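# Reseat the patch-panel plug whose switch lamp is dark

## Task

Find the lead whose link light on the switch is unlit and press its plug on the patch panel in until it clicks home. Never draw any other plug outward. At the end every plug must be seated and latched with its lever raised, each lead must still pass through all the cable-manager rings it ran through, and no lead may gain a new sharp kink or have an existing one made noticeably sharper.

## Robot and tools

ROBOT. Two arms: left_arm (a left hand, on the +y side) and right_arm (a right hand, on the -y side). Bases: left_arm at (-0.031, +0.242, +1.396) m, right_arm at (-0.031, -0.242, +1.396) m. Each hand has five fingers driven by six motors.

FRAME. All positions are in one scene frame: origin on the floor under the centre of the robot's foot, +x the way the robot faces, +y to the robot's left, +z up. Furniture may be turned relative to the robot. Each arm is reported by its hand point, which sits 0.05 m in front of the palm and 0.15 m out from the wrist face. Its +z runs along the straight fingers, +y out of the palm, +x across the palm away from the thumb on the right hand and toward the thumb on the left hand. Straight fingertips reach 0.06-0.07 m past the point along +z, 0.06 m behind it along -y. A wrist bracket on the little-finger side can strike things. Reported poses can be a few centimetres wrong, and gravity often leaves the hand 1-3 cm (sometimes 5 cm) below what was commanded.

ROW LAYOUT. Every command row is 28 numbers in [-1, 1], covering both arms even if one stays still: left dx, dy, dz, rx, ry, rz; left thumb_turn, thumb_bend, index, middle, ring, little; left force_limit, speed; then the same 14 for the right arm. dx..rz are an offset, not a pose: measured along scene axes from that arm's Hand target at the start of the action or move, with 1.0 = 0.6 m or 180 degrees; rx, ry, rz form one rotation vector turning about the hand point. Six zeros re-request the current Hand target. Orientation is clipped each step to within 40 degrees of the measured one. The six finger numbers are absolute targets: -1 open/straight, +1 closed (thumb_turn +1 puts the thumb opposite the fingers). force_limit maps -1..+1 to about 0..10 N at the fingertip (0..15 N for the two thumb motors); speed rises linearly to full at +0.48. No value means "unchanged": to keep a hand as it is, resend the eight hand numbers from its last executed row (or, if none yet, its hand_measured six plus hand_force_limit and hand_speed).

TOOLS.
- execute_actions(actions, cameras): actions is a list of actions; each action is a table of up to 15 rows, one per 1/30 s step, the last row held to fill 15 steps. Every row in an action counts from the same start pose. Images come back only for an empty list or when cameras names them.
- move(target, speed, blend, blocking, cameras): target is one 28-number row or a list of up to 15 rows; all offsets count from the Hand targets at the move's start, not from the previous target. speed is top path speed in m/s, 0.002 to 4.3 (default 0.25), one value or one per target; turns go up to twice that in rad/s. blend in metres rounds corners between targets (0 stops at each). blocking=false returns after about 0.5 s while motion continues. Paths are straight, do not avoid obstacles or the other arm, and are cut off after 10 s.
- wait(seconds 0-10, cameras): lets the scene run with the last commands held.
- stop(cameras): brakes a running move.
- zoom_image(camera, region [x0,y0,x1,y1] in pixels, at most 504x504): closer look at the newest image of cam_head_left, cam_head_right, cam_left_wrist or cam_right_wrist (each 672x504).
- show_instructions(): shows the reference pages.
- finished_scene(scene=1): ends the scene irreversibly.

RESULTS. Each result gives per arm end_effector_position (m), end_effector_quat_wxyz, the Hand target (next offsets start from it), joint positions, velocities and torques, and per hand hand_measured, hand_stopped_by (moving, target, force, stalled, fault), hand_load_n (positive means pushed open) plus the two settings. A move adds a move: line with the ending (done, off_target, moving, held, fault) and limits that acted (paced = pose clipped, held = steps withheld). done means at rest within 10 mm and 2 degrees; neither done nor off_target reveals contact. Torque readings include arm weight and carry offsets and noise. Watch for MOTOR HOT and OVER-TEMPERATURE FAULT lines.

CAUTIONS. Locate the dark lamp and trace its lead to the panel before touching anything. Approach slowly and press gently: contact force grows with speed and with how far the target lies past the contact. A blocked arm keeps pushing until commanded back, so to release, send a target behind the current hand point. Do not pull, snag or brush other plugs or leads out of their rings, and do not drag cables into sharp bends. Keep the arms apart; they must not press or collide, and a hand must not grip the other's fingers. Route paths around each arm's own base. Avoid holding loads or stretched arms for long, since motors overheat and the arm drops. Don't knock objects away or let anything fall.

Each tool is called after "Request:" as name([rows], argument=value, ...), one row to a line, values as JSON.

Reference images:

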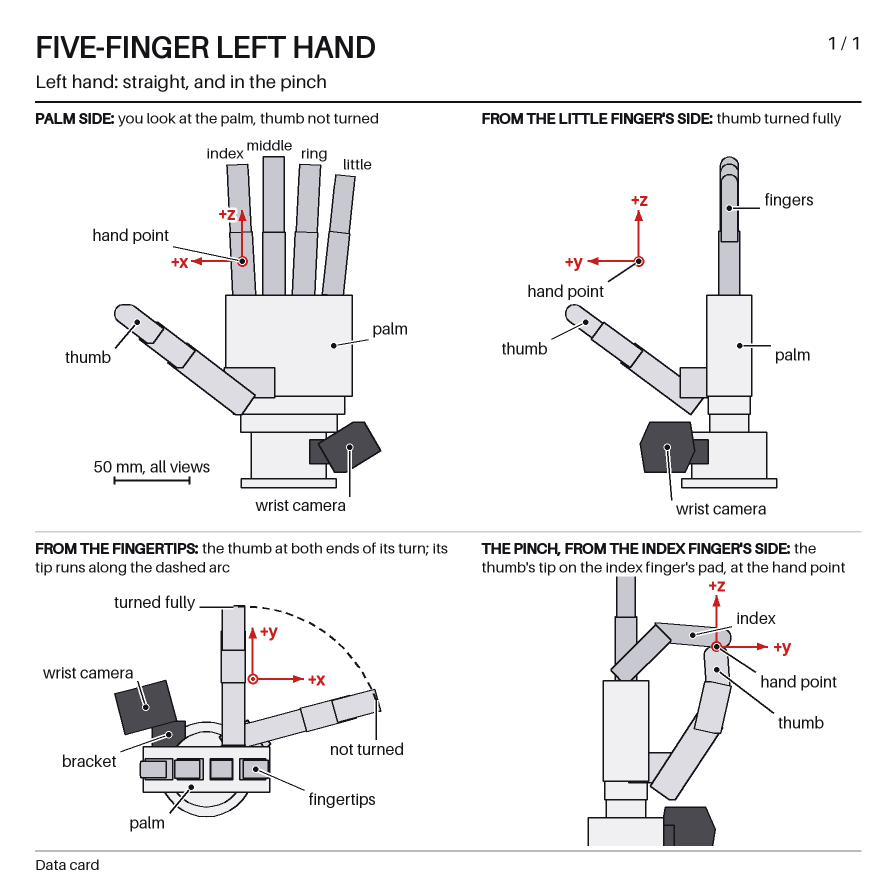

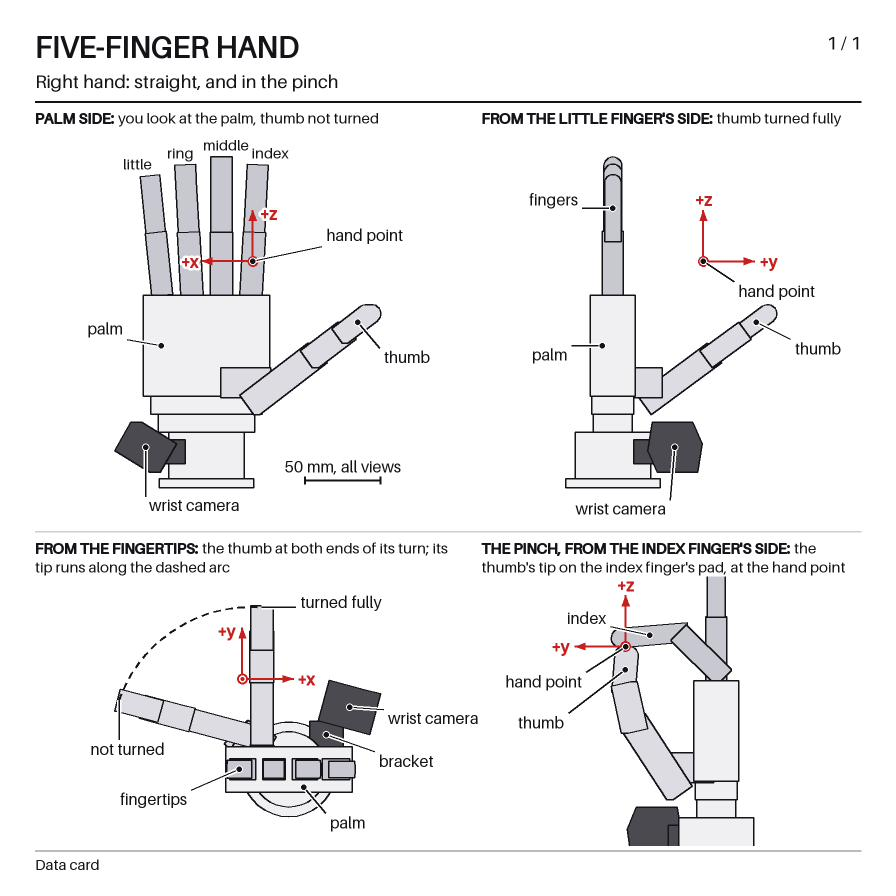

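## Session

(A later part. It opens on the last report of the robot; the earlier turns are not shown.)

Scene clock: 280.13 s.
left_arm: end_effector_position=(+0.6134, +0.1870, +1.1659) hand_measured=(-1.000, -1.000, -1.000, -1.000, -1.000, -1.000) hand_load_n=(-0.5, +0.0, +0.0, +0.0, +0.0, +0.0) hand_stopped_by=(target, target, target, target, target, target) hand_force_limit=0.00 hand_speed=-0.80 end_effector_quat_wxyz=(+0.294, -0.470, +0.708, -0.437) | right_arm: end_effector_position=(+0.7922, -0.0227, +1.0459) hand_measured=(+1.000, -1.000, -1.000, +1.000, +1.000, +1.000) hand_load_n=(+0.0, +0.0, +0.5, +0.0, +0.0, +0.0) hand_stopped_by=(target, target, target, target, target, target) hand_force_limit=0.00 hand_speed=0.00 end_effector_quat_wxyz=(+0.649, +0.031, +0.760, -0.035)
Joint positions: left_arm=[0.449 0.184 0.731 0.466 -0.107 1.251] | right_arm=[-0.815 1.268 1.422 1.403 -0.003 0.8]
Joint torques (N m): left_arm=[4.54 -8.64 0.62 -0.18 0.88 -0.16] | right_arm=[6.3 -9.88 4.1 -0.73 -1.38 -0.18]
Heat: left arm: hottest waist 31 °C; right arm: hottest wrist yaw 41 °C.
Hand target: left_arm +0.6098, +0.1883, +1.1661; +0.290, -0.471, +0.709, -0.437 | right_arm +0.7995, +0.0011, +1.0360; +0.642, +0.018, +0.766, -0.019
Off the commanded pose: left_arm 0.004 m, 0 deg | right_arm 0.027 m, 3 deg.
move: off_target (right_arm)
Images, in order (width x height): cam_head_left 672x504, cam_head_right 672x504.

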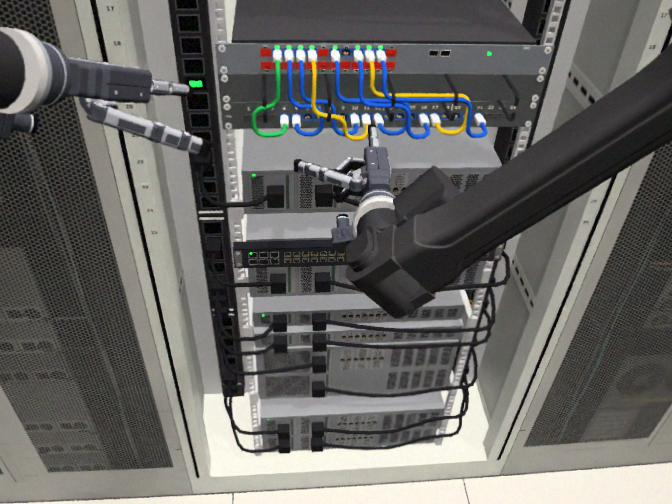

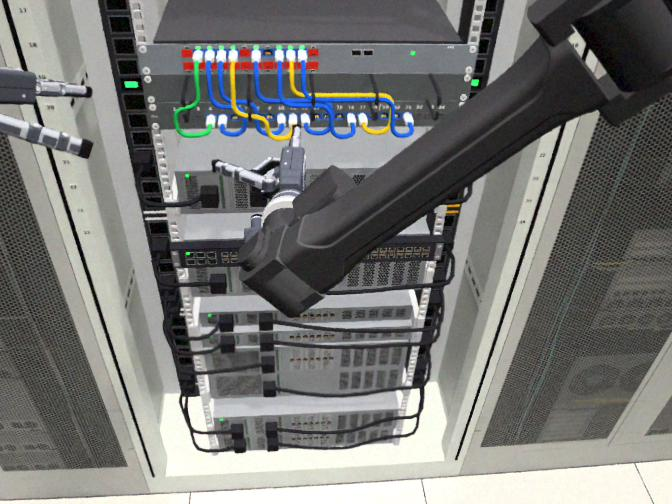

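Request:
move(target=[0,0,0,0,0,0,-1,-1,-1,-1,-1,-1,0,-0.8,0.009,0.0015,0.0,0,0,0,1,-1,-1,1,1,1,0,0], speed=0.06, cameras=["cam_head_right", "cam_head_left"])

Request:
zoom_image(camera="cam_head_right", region=[284, 108, 308, 132])

Request:
zoom_image(camera="cam_head_left", region=[340, 100, 400, 145])

Scene clock: 282.07 s.
left_arm: end_effector_position=(+0.6134, +0.1870, +1.1659) hand_measured=(-1.000, -1.000, -1.000, -1.000, -1.000, -1.000) hand_load_n=(+0.0, +0.0, +0.0, +0.0, +0.0, +0.0) hand_stopped_by=(target, target, target, target, target, target) hand_force_limit=0.00 hand_speed=-0.80 end_effector_quat_wxyz=(+0.294, -0.470, +0.708, -0.437) | right_arm: end_effector_position=(+0.7928, -0.0226, +1.0455) hand_measured=(+1.000, -1.000, -1.000, +1.000, +1.000, +1.000) hand_load_n=(+0.0, +0.0, +1.5, +0.0, +0.0, +0.0) hand_stopped_by=(target, target, target, target, target, target) hand_force_limit=0.00 hand_speed=0.00 end_effector_quat_wxyz=(+0.648, +0.031, +0.760, -0.035)
Joint positions: left_arm=[0.449 0.184 0.731 0.466 -0.107 1.251] | right_arm=[-0.815 1.269 1.425 1.402 -0.002 0.8]
Joint torques (N m): left_arm=[4.42 -8.47 0.85 -0.03 0.84 -0.18] | right_arm=[6.48 -9.76 4.86 -1.17 -1.41 -0.24]
Heat: left arm: hottest waist 31 °C; right arm: hottest wrist yaw 41 °C.
Hand target: left_arm +0.6098, +0.1883, +1.1661; +0.290, -0.471, +0.709, -0.437 | right_arm +0.8051, +0.0019, +1.0361; +0.642, +0.018, +0.766, -0.019
Off the commanded pose: left_arm 0.004 m, 0 deg | right_arm 0.029 m, 3 deg.
move: off_target (right_arm)
Images, in order (width x height): cam_head_left 672x504, cam_head_right 672x504.

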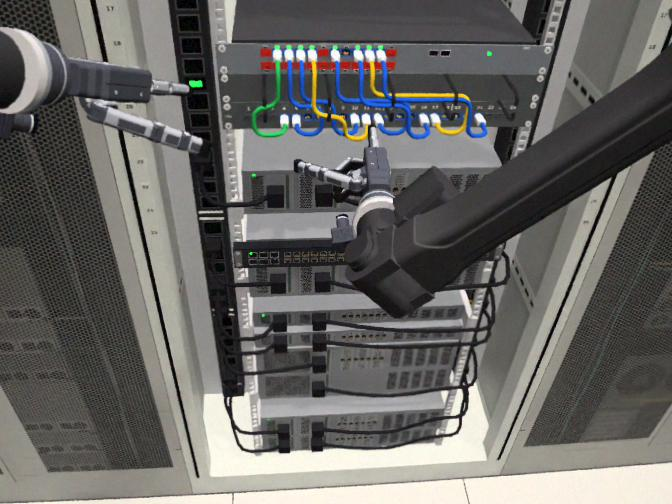

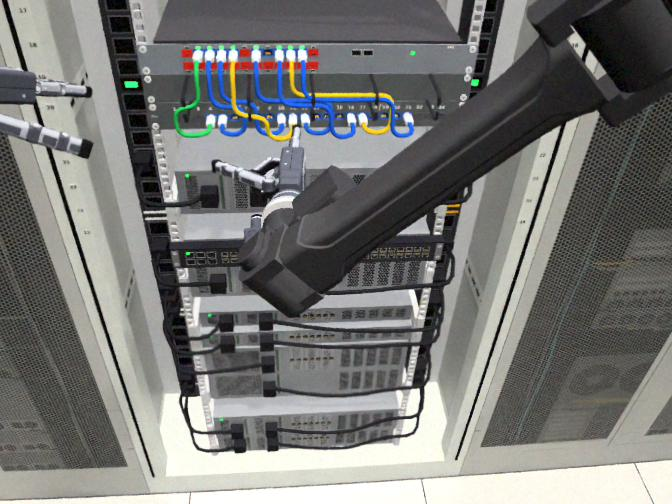

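Scaled by 21.000 from the camera's 672x504 image, which has a finer 960x720 frame.

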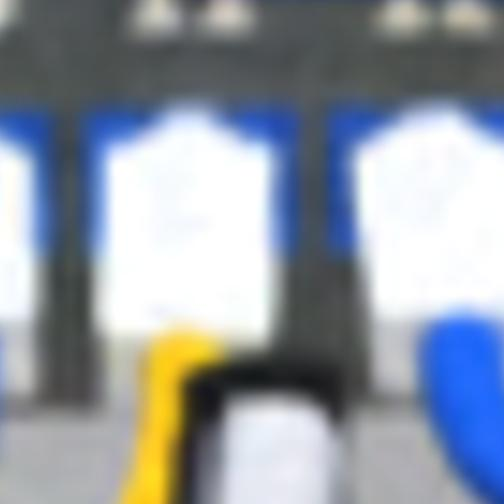

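Scaled by 8.400 from the camera's 672x504 image, which has a finer 960x720 frame.

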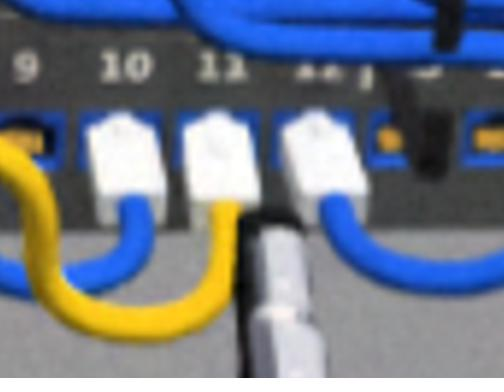

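Request:
wait(seconds=0, cameras=["cam_left_wrist", "cam_right_wrist", "cam_head_left"])

Request:
zoom_image(camera="cam_left_wrist", region=[360, 185, 400, 225])

Request:
zoom_image(camera="cam_left_wrist", region=[300, 170, 400, 290])

Request:
zoom_image(camera="cam_head_left", region=[270, 130, 410, 240])

Scene clock: 282.53 s.
left_arm: end_effector_position=(+0.6134, +0.1870, +1.1659) hand_measured=(-1.000, -1.000, -1.000, -1.000, -1.000, -1.000) hand_load_n=(+0.0, +0.0, +0.0, +0.0, +0.0, +0.0) hand_stopped_by=(target, target, target, target, target, target) hand_force_limit=0.00 hand_speed=-0.80 end_effector_quat_wxyz=(+0.294, -0.470, +0.708, -0.437) | right_arm: end_effector_position=(+0.7928, -0.0226, +1.0455) hand_measured=(+1.000, -1.000, -1.000, +1.000, +1.000, +1.000) hand_load_n=(+0.0, +0.0, +1.0, +0.0, +0.0, +0.0) hand_stopped_by=(target, target, target, target, target, target) hand_force_limit=0.00 hand_speed=0.00 end_effector_quat_wxyz=(+0.648, +0.031, +0.760, -0.035)
Joint positions: left_arm=[0.449 0.184 0.731 0.466 -0.107 1.251] | right_arm=[-0.815 1.269 1.425 1.402 -0.002 0.8]
Joint torques (N m): left_arm=[4.6 -9.29 0.91 -0.2 0.83 -0.21] | right_arm=[6.83 -9.7 4.94 -1.17 -1.4 -0.23]
Heat: left arm: hottest waist 31 °C; right arm: hottest wrist yaw 41 °C.
Hand target: left_arm +0.6098, +0.1883, +1.1661; +0.290, -0.471, +0.709, -0.437 | right_arm +0.8051, +0.0019, +1.0361; +0.642, +0.018, +0.766, -0.019
Off the commanded pose: left_arm 0.004 m, 0 deg | right_arm 0.029 m, 3 deg.
Images, in order (width x height): cam_head_left 672x504, cam_left_wrist 672x504, cam_right_wrist 672x504.

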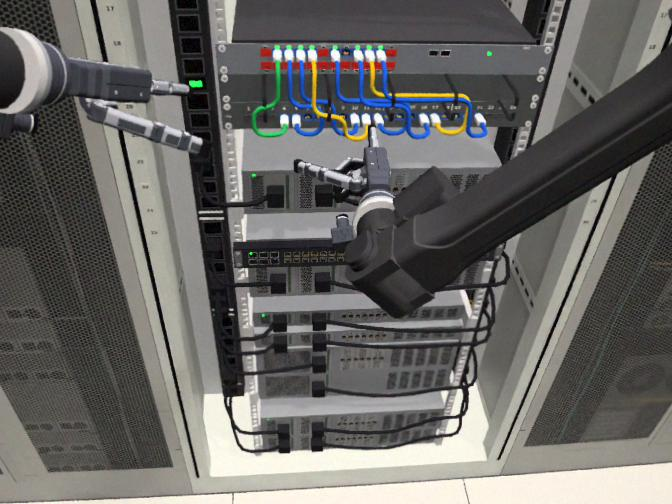

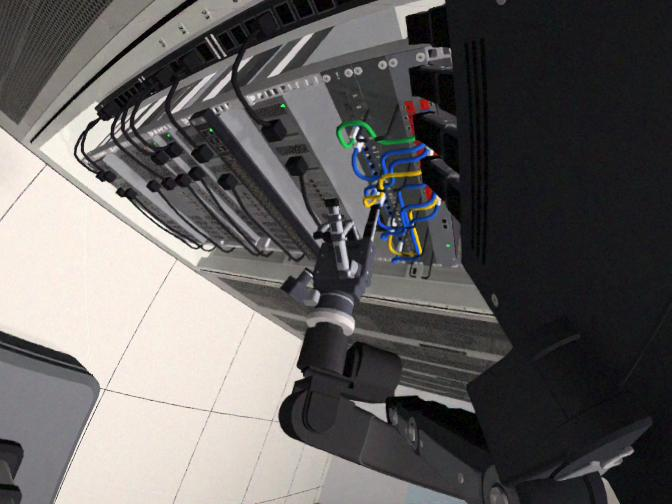

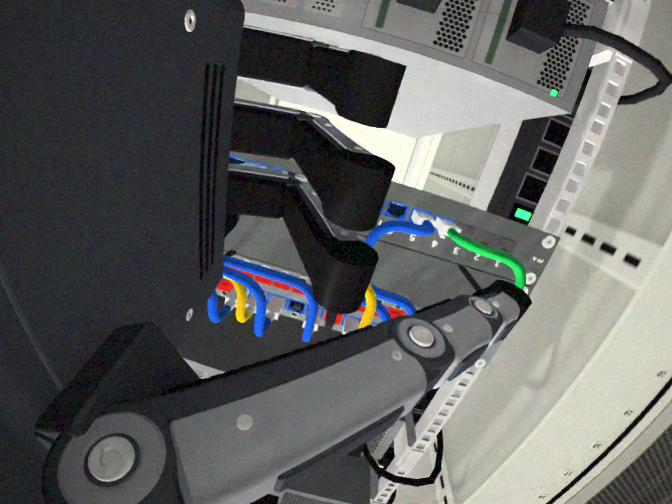

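Scaled by 12.600 from the camera's 672x504 image, which has a finer 960x720 frame.

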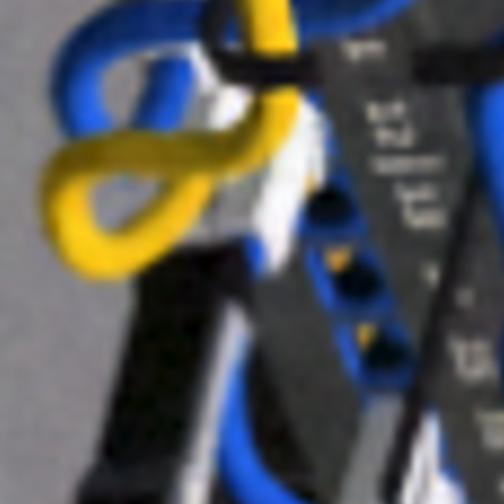

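Scaled by 4.200 from the camera's 672x504 image, which has a finer 960x720 frame.

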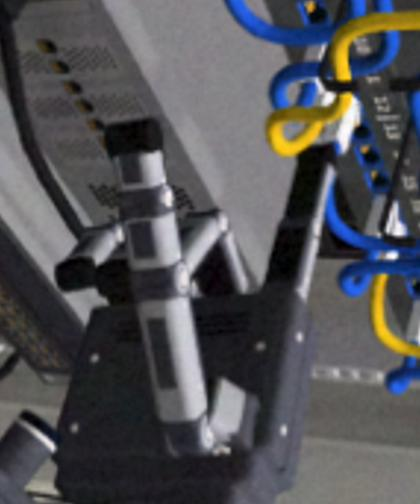

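Scaled by 3.600 from the camera's 672x504 image, which has a finer 960x720 frame.

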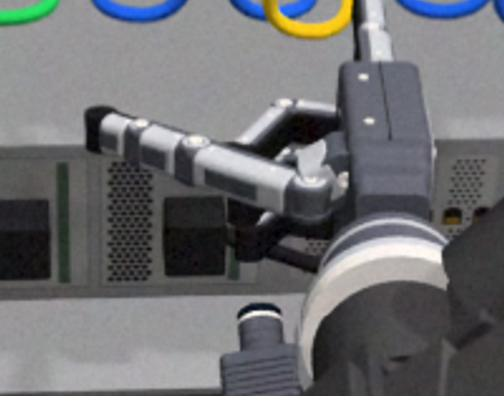

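Request:
move([
  [0,0,0,0,0,0,-1,-1,-1,-1,-1,-1,0,-0.8,-0.03,-0.015,0.01,0,0,0,1,-1,-1,1,1,1,0,0],
  [0,0,0,0,0,0,-1,-1,-1,-1,-1,-1,0,-0.8,-0.075,-0.023,0.035,0,0.067,0,1,-1,-1,1,1,1,0,0],
], speed=0.1, blend=0.01, cameras=["cam_head_right", "cam_head_left", "cam_left_wrist"])

Request:
zoom_image(camera="cam_head_right", region=[264, 104, 324, 149])

Request:
zoom_image(camera="cam_left_wrist", region=[300, 170, 400, 290])

Scene clock: 285.10 s.
left_arm: end_effector_position=(+0.6134, +0.1870, +1.1659) hand_measured=(-1.000, -1.000, -1.000, -1.000, -1.000, -1.000) hand_load_n=(-0.5, +0.0, +0.0, +0.0, +0.0, +0.0) hand_stopped_by=(target, target, target, target, target, target) hand_force_limit=0.00 hand_speed=-0.80 end_effector_quat_wxyz=(+0.294, -0.470, +0.708, -0.437) | right_arm: end_effector_position=(+0.7582, -0.0135, +1.0497) hand_measured=(+1.000, -1.000, -1.000, +1.000, +1.000, +1.000) hand_load_n=(+0.0, +0.0, +0.0, +0.0, +0.0, +0.0) hand_stopped_by=(target, target, target, target, target, target) hand_force_limit=0.00 hand_speed=0.00 end_effector_quat_wxyz=(+0.559, +0.013, +0.828, -0.025)
Joint positions: left_arm=[0.449 0.184 0.731 0.466 -0.107 1.251] | right_arm=[-0.723 1.143 1.235 1.292 0.147 0.697]
Joint torques (N m): left_arm=[4.66 -9.23 0.98 -0.25 0.85 -0.19] | right_arm=[5.48 -11.58 0.21 1.09 -0.6 -0.08]
Heat: left arm: hottest waist 31 °C; right arm: hottest wrist yaw 40 °C.
Hand target: left_arm +0.6098, +0.1883, +1.1661; +0.290, -0.471, +0.709, -0.437 | right_arm +0.7600, -0.0118, +1.0571; +0.558, +0.016, +0.829, -0.020
Off the commanded pose: left_arm 0.004 m, 0 deg | right_arm 0.008 m, 1 deg.
move: done; blend cut to 0.0086 m at target 1
Images, in order (width x height): cam_head_left 672x504, cam_head_right 672x504, cam_left_wrist 672x504.

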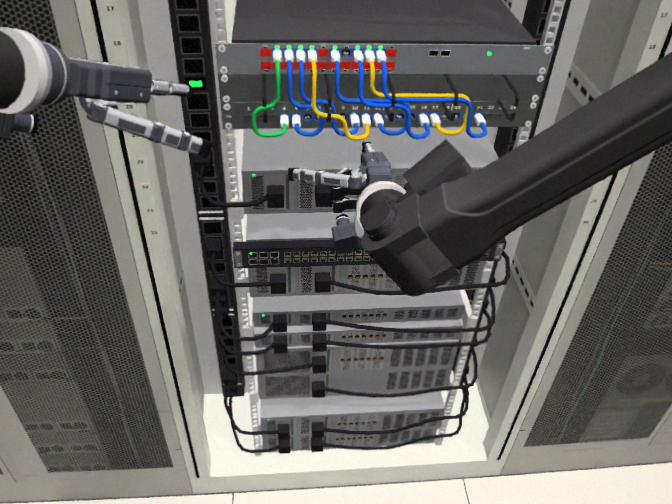

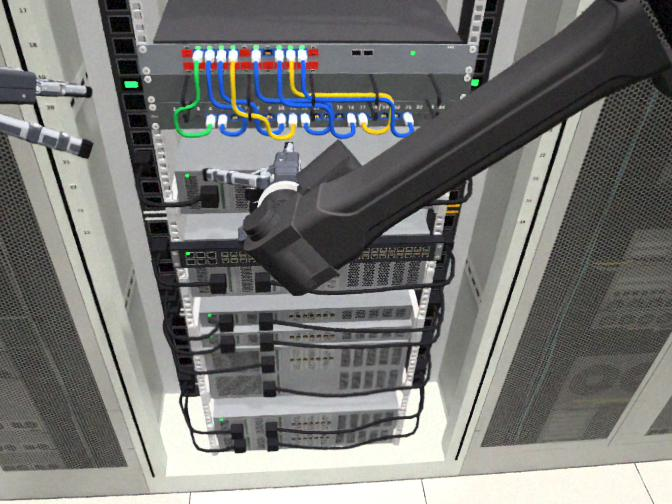

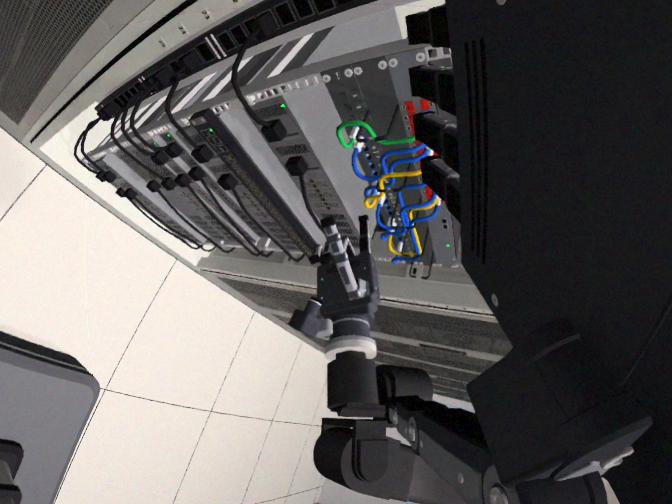

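Scaled by 8.400 from the camera's 672x504 image, which has a finer 960x720 frame.

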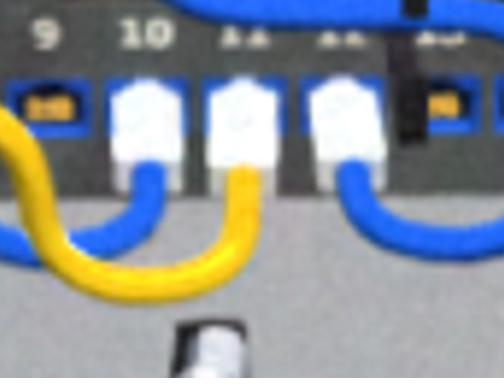

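Scaled by 4.200 from the camera's 672x504 image, which has a finer 960x720 frame.

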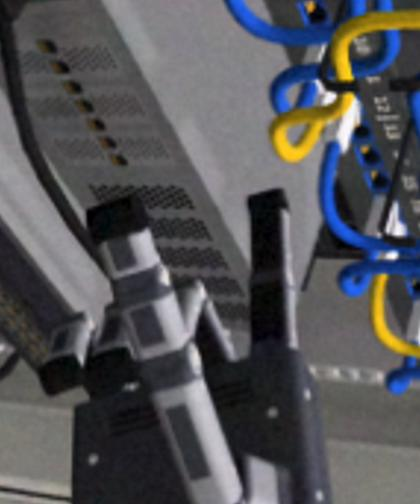

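Request:
move(target=[0,0,0,0,0,0,-1,-1,-1,-1,-1,-1,0,-0.8,0.055,-0.013,0,0,0,0,1,-1,-1,1,1,1,0,0], speed=0.08, cameras=["cam_head_right", "cam_head_left", "cam_left_wrist"])

Request:
zoom_image(camera="cam_head_right", region=[264, 104, 324, 149])

Request:
zoom_image(camera="cam_head_left", region=[270, 100, 410, 205])

Scene clock: 286.43 s.
left_arm: end_effector_position=(+0.6134, +0.1870, +1.1659) hand_measured=(-1.000, -1.000, -1.000, -1.000, -1.000, -1.000) hand_load_n=(-0.5, +0.0, +0.0, +0.0, +0.0, +0.0) hand_stopped_by=(target, target, target, target, target, target) hand_force_limit=0.00 hand_speed=-0.80 end_effector_quat_wxyz=(+0.294, -0.470, +0.708, -0.437) | right_arm: end_effector_position=(+0.7793, -0.0135, +1.0440) hand_measured=(+1.000, -1.000, -1.000, +1.000, +1.000, +1.000) hand_load_n=(+0.0, +0.0, +0.0, +0.0, +0.0, +0.0) hand_stopped_by=(target, target, target, target, target, target) hand_force_limit=0.00 hand_speed=0.00 end_effector_quat_wxyz=(+0.551, +0.006, +0.834, -0.019)
Joint positions: left_arm=[0.449 0.184 0.731 0.466 -0.107 1.251] | right_arm=[-0.722 1.141 1.295 1.203 0.151 0.694]
Joint torques (N m): left_arm=[4.19 -9.29 0.98 -0.17 0.83 -0.18] | right_arm=[5.54 -12.1 2.04 1.13 -0.74 -0.06]
Heat: left arm: hottest waist 31 °C; right arm: hottest wrist yaw 40 °C.
Hand target: left_arm +0.6098, +0.1883, +1.1661; +0.290, -0.471, +0.709, -0.437 | right_arm +0.7931, -0.0198, +1.0572; +0.558, +0.016, +0.829, -0.021
Off the commanded pose: left_arm 0.004 m, 0 deg | right_arm 0.020 m, 1 deg.
move: off_target (right_arm)
Images, in order (width x height): cam_head_left 672x504, cam_head_right 672x504, cam_left_wrist 672x504.

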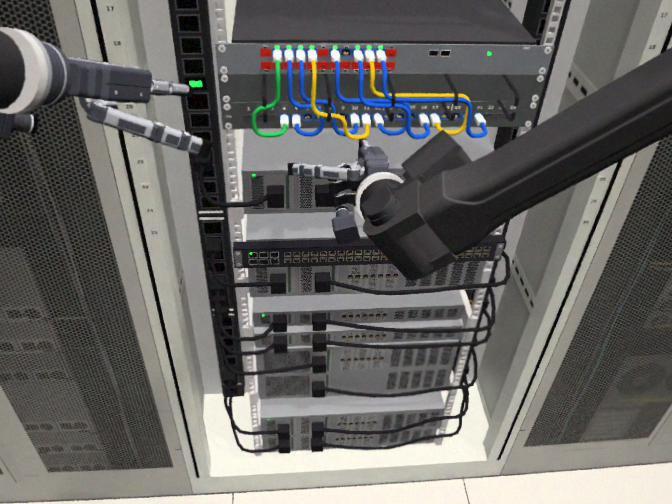

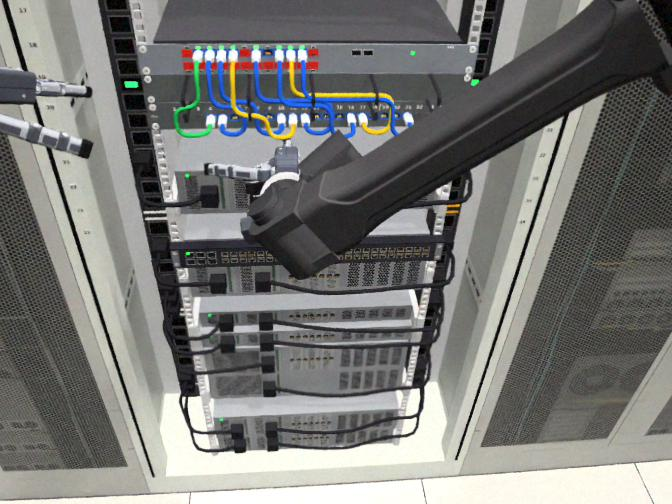

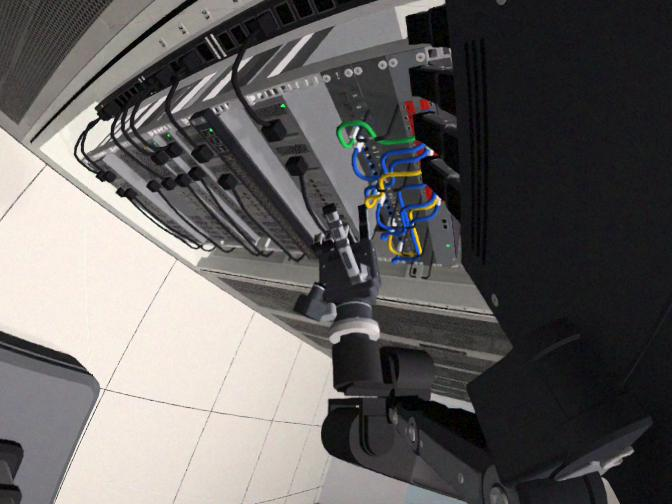

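Scaled by 8.400 from the camera's 672x504 image, which has a finer 960x720 frame.

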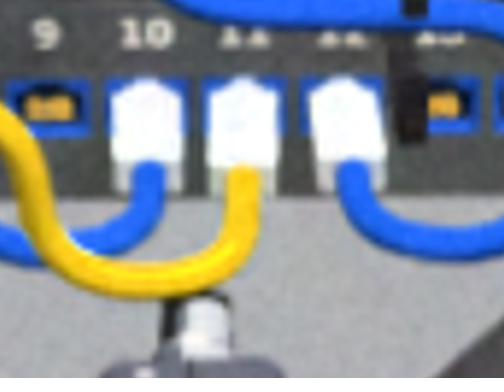

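Scaled by 3.600 from the camera's 672x504 image, which has a finer 960x720 frame.

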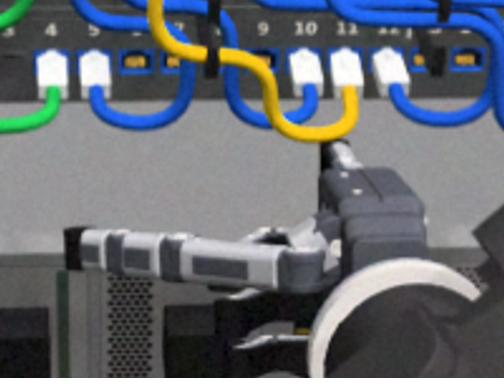

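Request:
move(target=[0,0,0,0,0,0,-1,-1,-1,-1,-1,-1,0,-0.8,-0.047,-0.034,0.008,0,0,0,1,-1,-1,1,1,1,0,0], speed=0.1, cameras=["cam_head_right"])

Request:
zoom_image(camera="cam_head_right", region=[264, 104, 324, 149])

Scene clock: 287.67 s.
left_arm: end_effector_position=(+0.6134, +0.1870, +1.1659) hand_measured=(-1.000, -1.000, -1.000, -1.000, -1.000, -1.000) hand_load_n=(+0.0, +0.0, +0.0, +0.0, +0.0, +0.0) hand_stopped_by=(target, target, target, target, target, target) hand_force_limit=0.00 hand_speed=-0.80 end_effector_quat_wxyz=(+0.294, -0.470, +0.708, -0.437) | right_arm: end_effector_position=(+0.7633, -0.0271, +1.0607) hand_measured=(+1.000, -1.000, -1.000, +1.000, +1.000, +1.000) hand_load_n=(+0.0, +0.0, +0.0, +0.0, -0.5, +0.0) hand_stopped_by=(target, target, target, target, target, target) hand_force_limit=0.00 hand_speed=0.00 end_effector_quat_wxyz=(+0.552, +0.015, +0.833, -0.010)
Joint positions: left_arm=[0.449 0.184 0.731 0.466 -0.107 1.251] | right_arm=[-0.726 1.083 1.209 1.228 0.145 0.723]
Joint torques (N m): left_arm=[4.54 -9.17 0.85 -0.2 0.8 -0.19] | right_arm=[1.79 -11.69 0.4 1.94 -0.85 0.11]
Heat: left arm: hottest waist 31 °C; right arm: hottest wrist yaw 40 °C.
Hand target: left_arm +0.6098, +0.1883, +1.1661; +0.290, -0.471, +0.709, -0.437 | right_arm +0.7648, -0.0401, +1.0619; +0.558, +0.016, +0.829, -0.020
Off the commanded pose: left_arm 0.004 m, 0 deg | right_arm 0.013 m, 1 deg.
move: off_target (right_arm)
Images, in order (width x height): cam_head_right 672x504.

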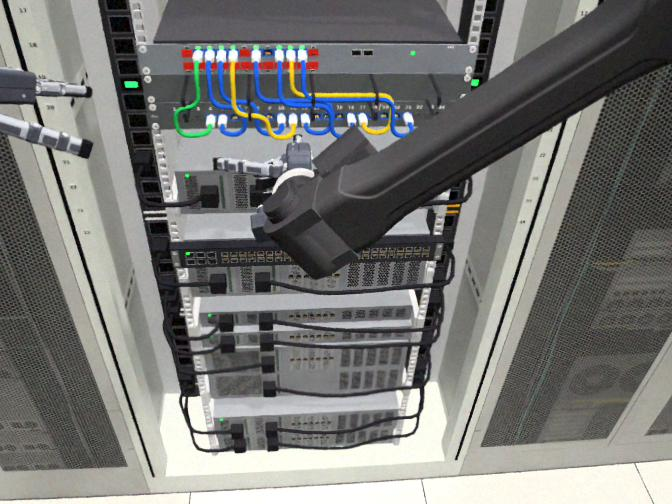

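Scaled by 8.400 from the camera's 672x504 image, which has a finer 960x720 frame.

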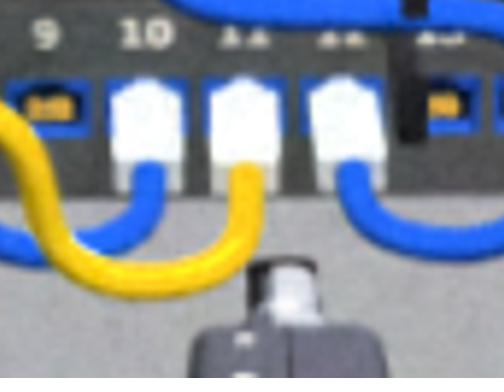

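Request:
move(target=[0,0,0,0,0,0,-1,-1,-1,-1,-1,-1,0,-0.8,0.034,0.044,0.0,0,0,0,1,-1,-1,1,1,1,0,0], speed=0.1, cameras=["cam_head_right"])

Request:
zoom_image(camera="cam_head_right", region=[264, 104, 324, 149])

Scene clock: 289.00 s.
left_arm: end_effector_position=(+0.6134, +0.1870, +1.1659) hand_measured=(-1.000, -1.000, -1.000, -1.000, -1.000, -1.000) hand_load_n=(+0.0, +0.0, +0.0, +0.0, +0.0, +0.0) hand_stopped_by=(target, target, target, target, target, target) hand_force_limit=0.00 hand_speed=-0.80 end_effector_quat_wxyz=(+0.294, -0.470, +0.708, -0.437) | right_arm: end_effector_position=(+0.7849, -0.0248, +1.0633) hand_measured=(+1.000, -1.000, -1.000, +1.000, +1.000, +1.000) hand_load_n=(-0.5, +0.0, +0.0, +0.0, +0.0, +0.0) hand_stopped_by=(target, target, target, target, target, target) hand_force_limit=0.00 hand_speed=0.00 end_effector_quat_wxyz=(+0.561, +0.015, +0.827, -0.027)
Joint positions: left_arm=[0.449 0.184 0.731 0.466 -0.107 1.251] | right_arm=[-0.699 1.11 1.276 1.228 0.151 0.673]
Joint torques (N m): left_arm=[4.13 -8.76 0.76 -0.21 0.86 -0.21] | right_arm=[5.01 -9.17 1.8 1.18 -0.62 -0.06]
Heat: left arm: hottest waist 31 °C; right arm: hottest wrist yaw 40 °C.
Hand target: left_arm +0.6098, +0.1883, +1.1661; +0.290, -0.471, +0.709, -0.437 | right_arm +0.7852, -0.0136, +1.0619; +0.558, +0.016, +0.829, -0.020
Off the commanded pose: left_arm 0.004 m, 0 deg | right_arm 0.011 m, 1 deg.
move: off_target (right_arm)
Images, in order (width x height): cam_head_right 672x504.

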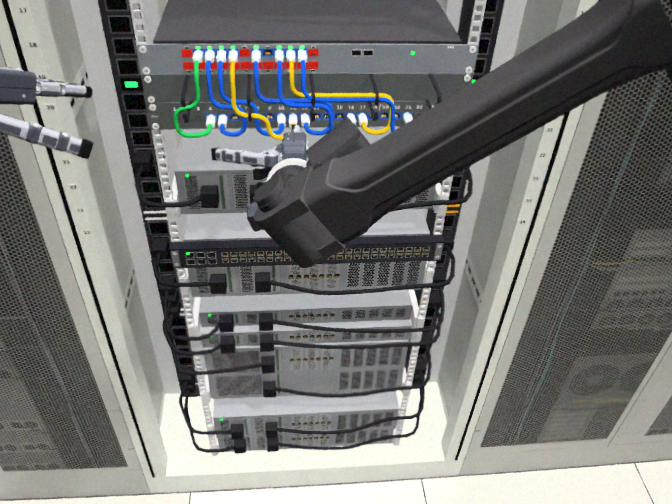

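Scaled by 8.400 from the camera's 672x504 image, which has a finer 960x720 frame.

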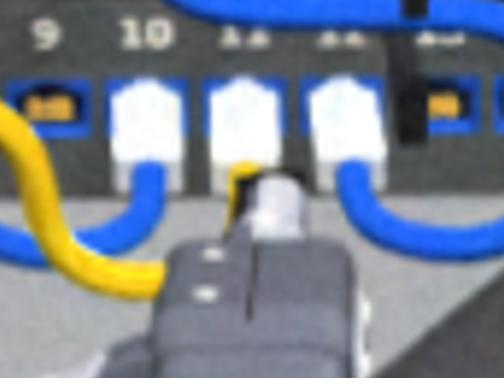

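Request:
move([
  [0,0,0,0,0,0,-1,-1,-1,-1,-1,-1,0,-0.8,-0.03,-0.049,0.0,0,0,0,1,-1,-1,1,1,1,0,0],
  [0,0,0,0,0,0,-1,-1,-1,-1,-1,-1,0,-0.8,-0.03,-0.049,-0.018,0,0,0,1,-1,-1,1,1,1,0,0],
], speed=0.1, cameras=["cam_head_right"])

Request:
zoom_image(camera="cam_head_right", region=[264, 104, 324, 149])

Scene clock: 291.07 s.
left_arm: end_effector_position=(+0.6134, +0.1870, +1.1659) hand_measured=(-1.000, -1.000, -1.000, -1.000, -1.000, -1.000) hand_load_n=(+0.0, +0.0, +0.0, +0.0, +0.0, +0.0) hand_stopped_by=(target, target, target, target, target, target) hand_force_limit=0.00 hand_speed=-0.80 end_effector_quat_wxyz=(+0.294, -0.470, +0.708, -0.437) | right_arm: end_effector_position=(+0.7660, -0.0393, +1.0572) hand_measured=(+1.000, -1.000, -1.000, +1.000, +1.000, +1.000) hand_load_n=(+0.0, +0.0, +0.0, +0.0, +0.0, +0.0) hand_stopped_by=(target, target, target, target, target, target) hand_force_limit=0.00 hand_speed=0.00 end_effector_quat_wxyz=(+0.556, +0.019, +0.831, -0.015)
Joint positions: left_arm=[0.449 0.184 0.731 0.466 -0.107 1.251] | right_arm=[-0.759 1.076 1.213 1.228 0.139 0.755]
Joint torques (N m): left_arm=[4.54 -9.35 0.92 -0.17 0.81 -0.19] | right_arm=[1.61 -10.7 1.66 1.55 -0.84 0.08]
Heat: left arm: hottest waist 31 °C; right arm: hottest wrist yaw 40 °C.
Hand target: left_arm +0.6098, +0.1883, +1.1661; +0.290, -0.471, +0.709, -0.437 | right_arm +0.7672, -0.0431, +1.0511; +0.558, +0.016, +0.829, -0.020
Off the commanded pose: left_arm 0.004 m, 0 deg | right_arm 0.007 m, 1 deg.
move: done
Images, in order (width x height): cam_head_right 672x504.

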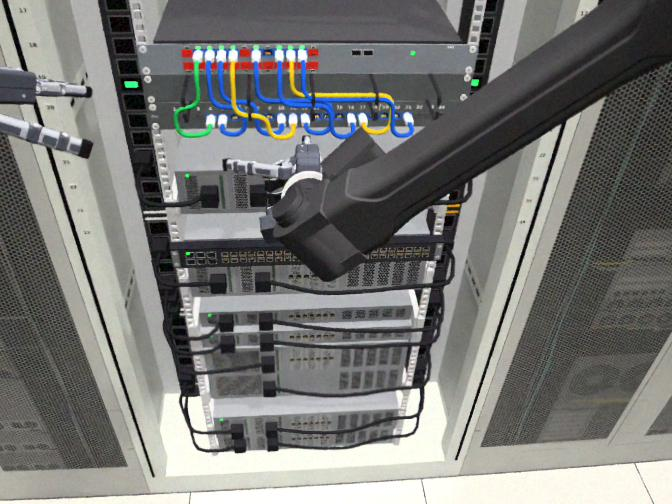

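Scaled by 8.400 from the camera's 672x504 image, which has a finer 960x720 frame.

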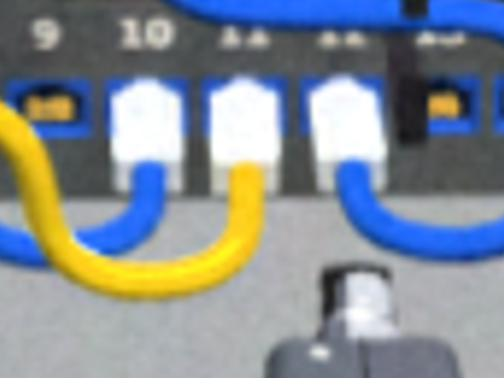

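Request:
move([
  [0,0,0,0,0,0,-1,-1,-1,-1,-1,-1,0,-0.8,0.0,0.044,-0.002,0,0,0,1,-1,-1,1,1,1,0,0],
  [0,0,0,0,0,0,-1,-1,-1,-1,-1,-1,0,-0.8,0.0213,0.044,-0.002,0,0,0,1,-1,-1,1,1,1,0,0],
], speed=0.1, cameras=["cam_head_right"])

Request:
zoom_image(camera="cam_head_right", region=[264, 104, 324, 149])

Scene clock: 293.17 s.
left_arm: end_effector_position=(+0.6134, +0.1870, +1.1659) hand_measured=(-1.000, -1.000, -1.000, -1.000, -1.000, -1.000) hand_load_n=(+0.0, +0.0, +0.0, +0.0, +0.0, +0.0) hand_stopped_by=(target, target, target, target, target, target) hand_force_limit=0.00 hand_speed=-0.80 end_effector_quat_wxyz=(+0.294, -0.470, +0.708, -0.437) | right_arm: end_effector_position=(+0.7822, -0.0308, +1.0532) hand_measured=(+1.000, -1.000, -1.000, +1.000, +1.000, +1.000) hand_load_n=(-0.5, -0.5, +0.0, +0.0, +0.0, +0.0) hand_stopped_by=(target, target, target, target, target, target) hand_force_limit=0.00 hand_speed=0.00 end_effector_quat_wxyz=(+0.563, +0.017, +0.825, -0.029)
Joint positions: left_arm=[0.449 0.184 0.731 0.466 -0.107 1.251] | right_arm=[-0.738 1.12 1.281 1.237 0.144 0.711]
Joint torques (N m): left_arm=[4.25 -9.05 0.9 -0.35 0.84 -0.21] | right_arm=[5.13 -9.93 1.58 1.24 -0.6 -0.09]
Heat: left arm: hottest waist 31 °C; right arm: hottest elbow 39 °C.
Hand target: left_arm +0.6098, +0.1883, +1.1661; +0.290, -0.471, +0.709, -0.437 | right_arm +0.7800, -0.0167, +1.0500; +0.558, +0.016, +0.829, -0.020
Off the commanded pose: left_arm 0.004 m, 0 deg | right_arm 0.015 m, 1 deg.
move: off_target (right_arm)
Images, in order (width x height): cam_head_right 672x504.

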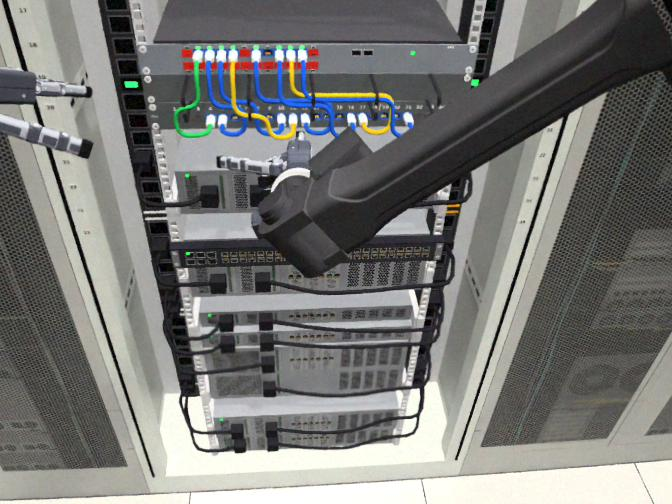

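Scaled by 8.400 from the camera's 672x504 image, which has a finer 960x720 frame.

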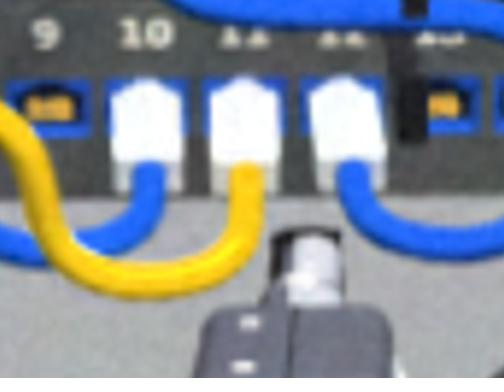

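Request:
move(target=[0,0,0,0,0,0,-1,-1,-1,-1,-1,-1,0,-0.8,0.02,0.0065,-0.004,0,0,0,1,-1,-1,1,1,1,0,0], speed=0.08, cameras=["cam_head_right", "cam_head_left", "cam_left_wrist"])

Request:
zoom_image(camera="cam_head_right", region=[264, 104, 324, 149])

Request:
zoom_image(camera="cam_head_left", region=[340, 100, 400, 145])

Request:
zoom_image(camera="cam_left_wrist", region=[320, 170, 400, 250])

Scene clock: 294.27 s.
left_arm: end_effector_position=(+0.6134, +0.1870, +1.1659) hand_measured=(-1.000, -1.000, -1.000, -1.000, -1.000, -1.000) hand_load_n=(+0.0, +0.0, +0.0, +0.0, +0.0, +0.0) hand_stopped_by=(target, target, target, target, target, target) hand_force_limit=0.00 hand_speed=-0.80 end_effector_quat_wxyz=(+0.294, -0.470, +0.708, -0.437) | right_arm: end_effector_position=(+0.7935, -0.0290, +1.0515) hand_measured=(+1.000, -1.000, -1.000, +1.000, +1.000, +1.000) hand_load_n=(+0.0, +0.0, +0.0, +0.0, +0.0, +0.0) hand_stopped_by=(target, target, target, target, target, target) hand_force_limit=0.00 hand_speed=0.00 end_effector_quat_wxyz=(+0.563, +0.018, +0.825, -0.030)
Joint positions: left_arm=[0.449 0.184 0.731 0.466 -0.107 1.251] | right_arm=[-0.73 1.133 1.319 1.214 0.147 0.703]
Joint torques (N m): left_arm=[4.37 -9.05 0.81 -0.13 0.82 -0.16] | right_arm=[5.3 -9.52 2.02 0.96 -0.68 -0.1]
Heat: left arm: hottest waist 31 °C; right arm: hottest elbow 39 °C.
Hand target: left_arm +0.6098, +0.1883, +1.1661; +0.290, -0.471, +0.709, -0.437 | right_arm +0.7920, -0.0127, +1.0475; +0.558, +0.016, +0.829, -0.020
Off the commanded pose: left_arm 0.004 m, 0 deg | right_arm 0.017 m, 1 deg.
move: off_target (right_arm)
Images, in order (width x height): cam_head_left 672x504, cam_head_right 672x504, cam_left_wrist 672x504.

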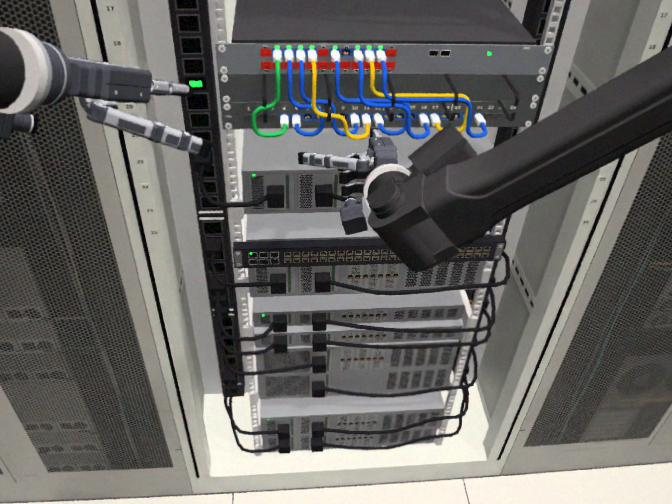

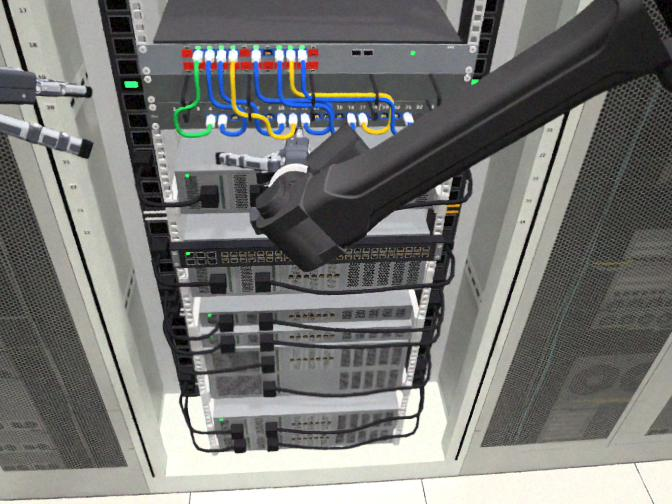

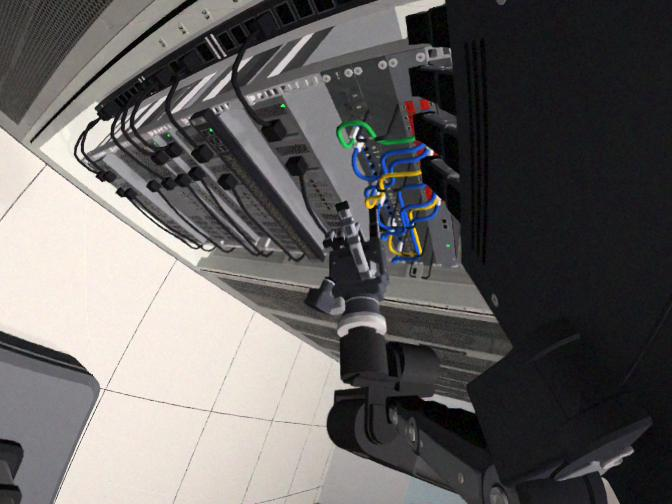

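Scaled by 8.400 from the camera's 672x504 image, which has a finer 960x720 frame.

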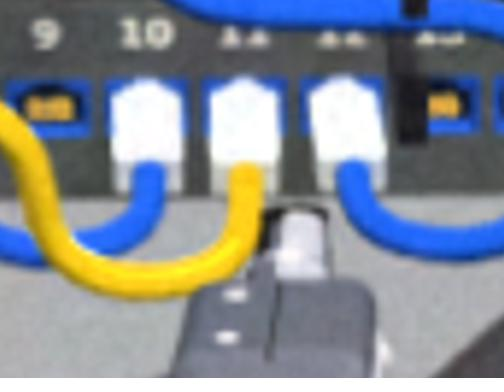

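Scaled by 8.400 from the camera's 672x504 image, which has a finer 960x720 frame.

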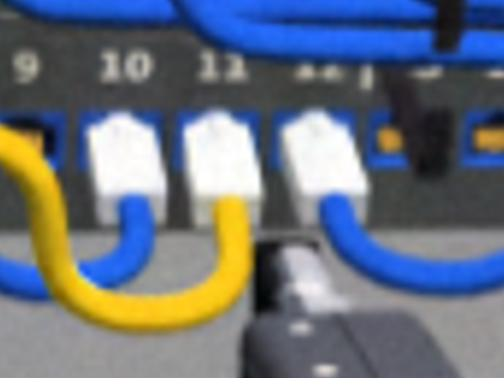

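Scaled by 6.300 from the camera's 672x504 image, which has a finer 960x720 frame.

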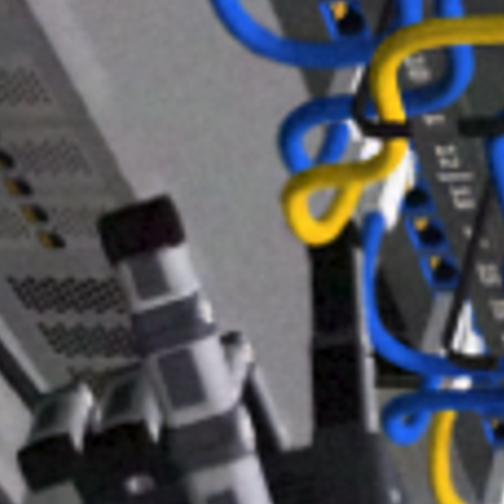

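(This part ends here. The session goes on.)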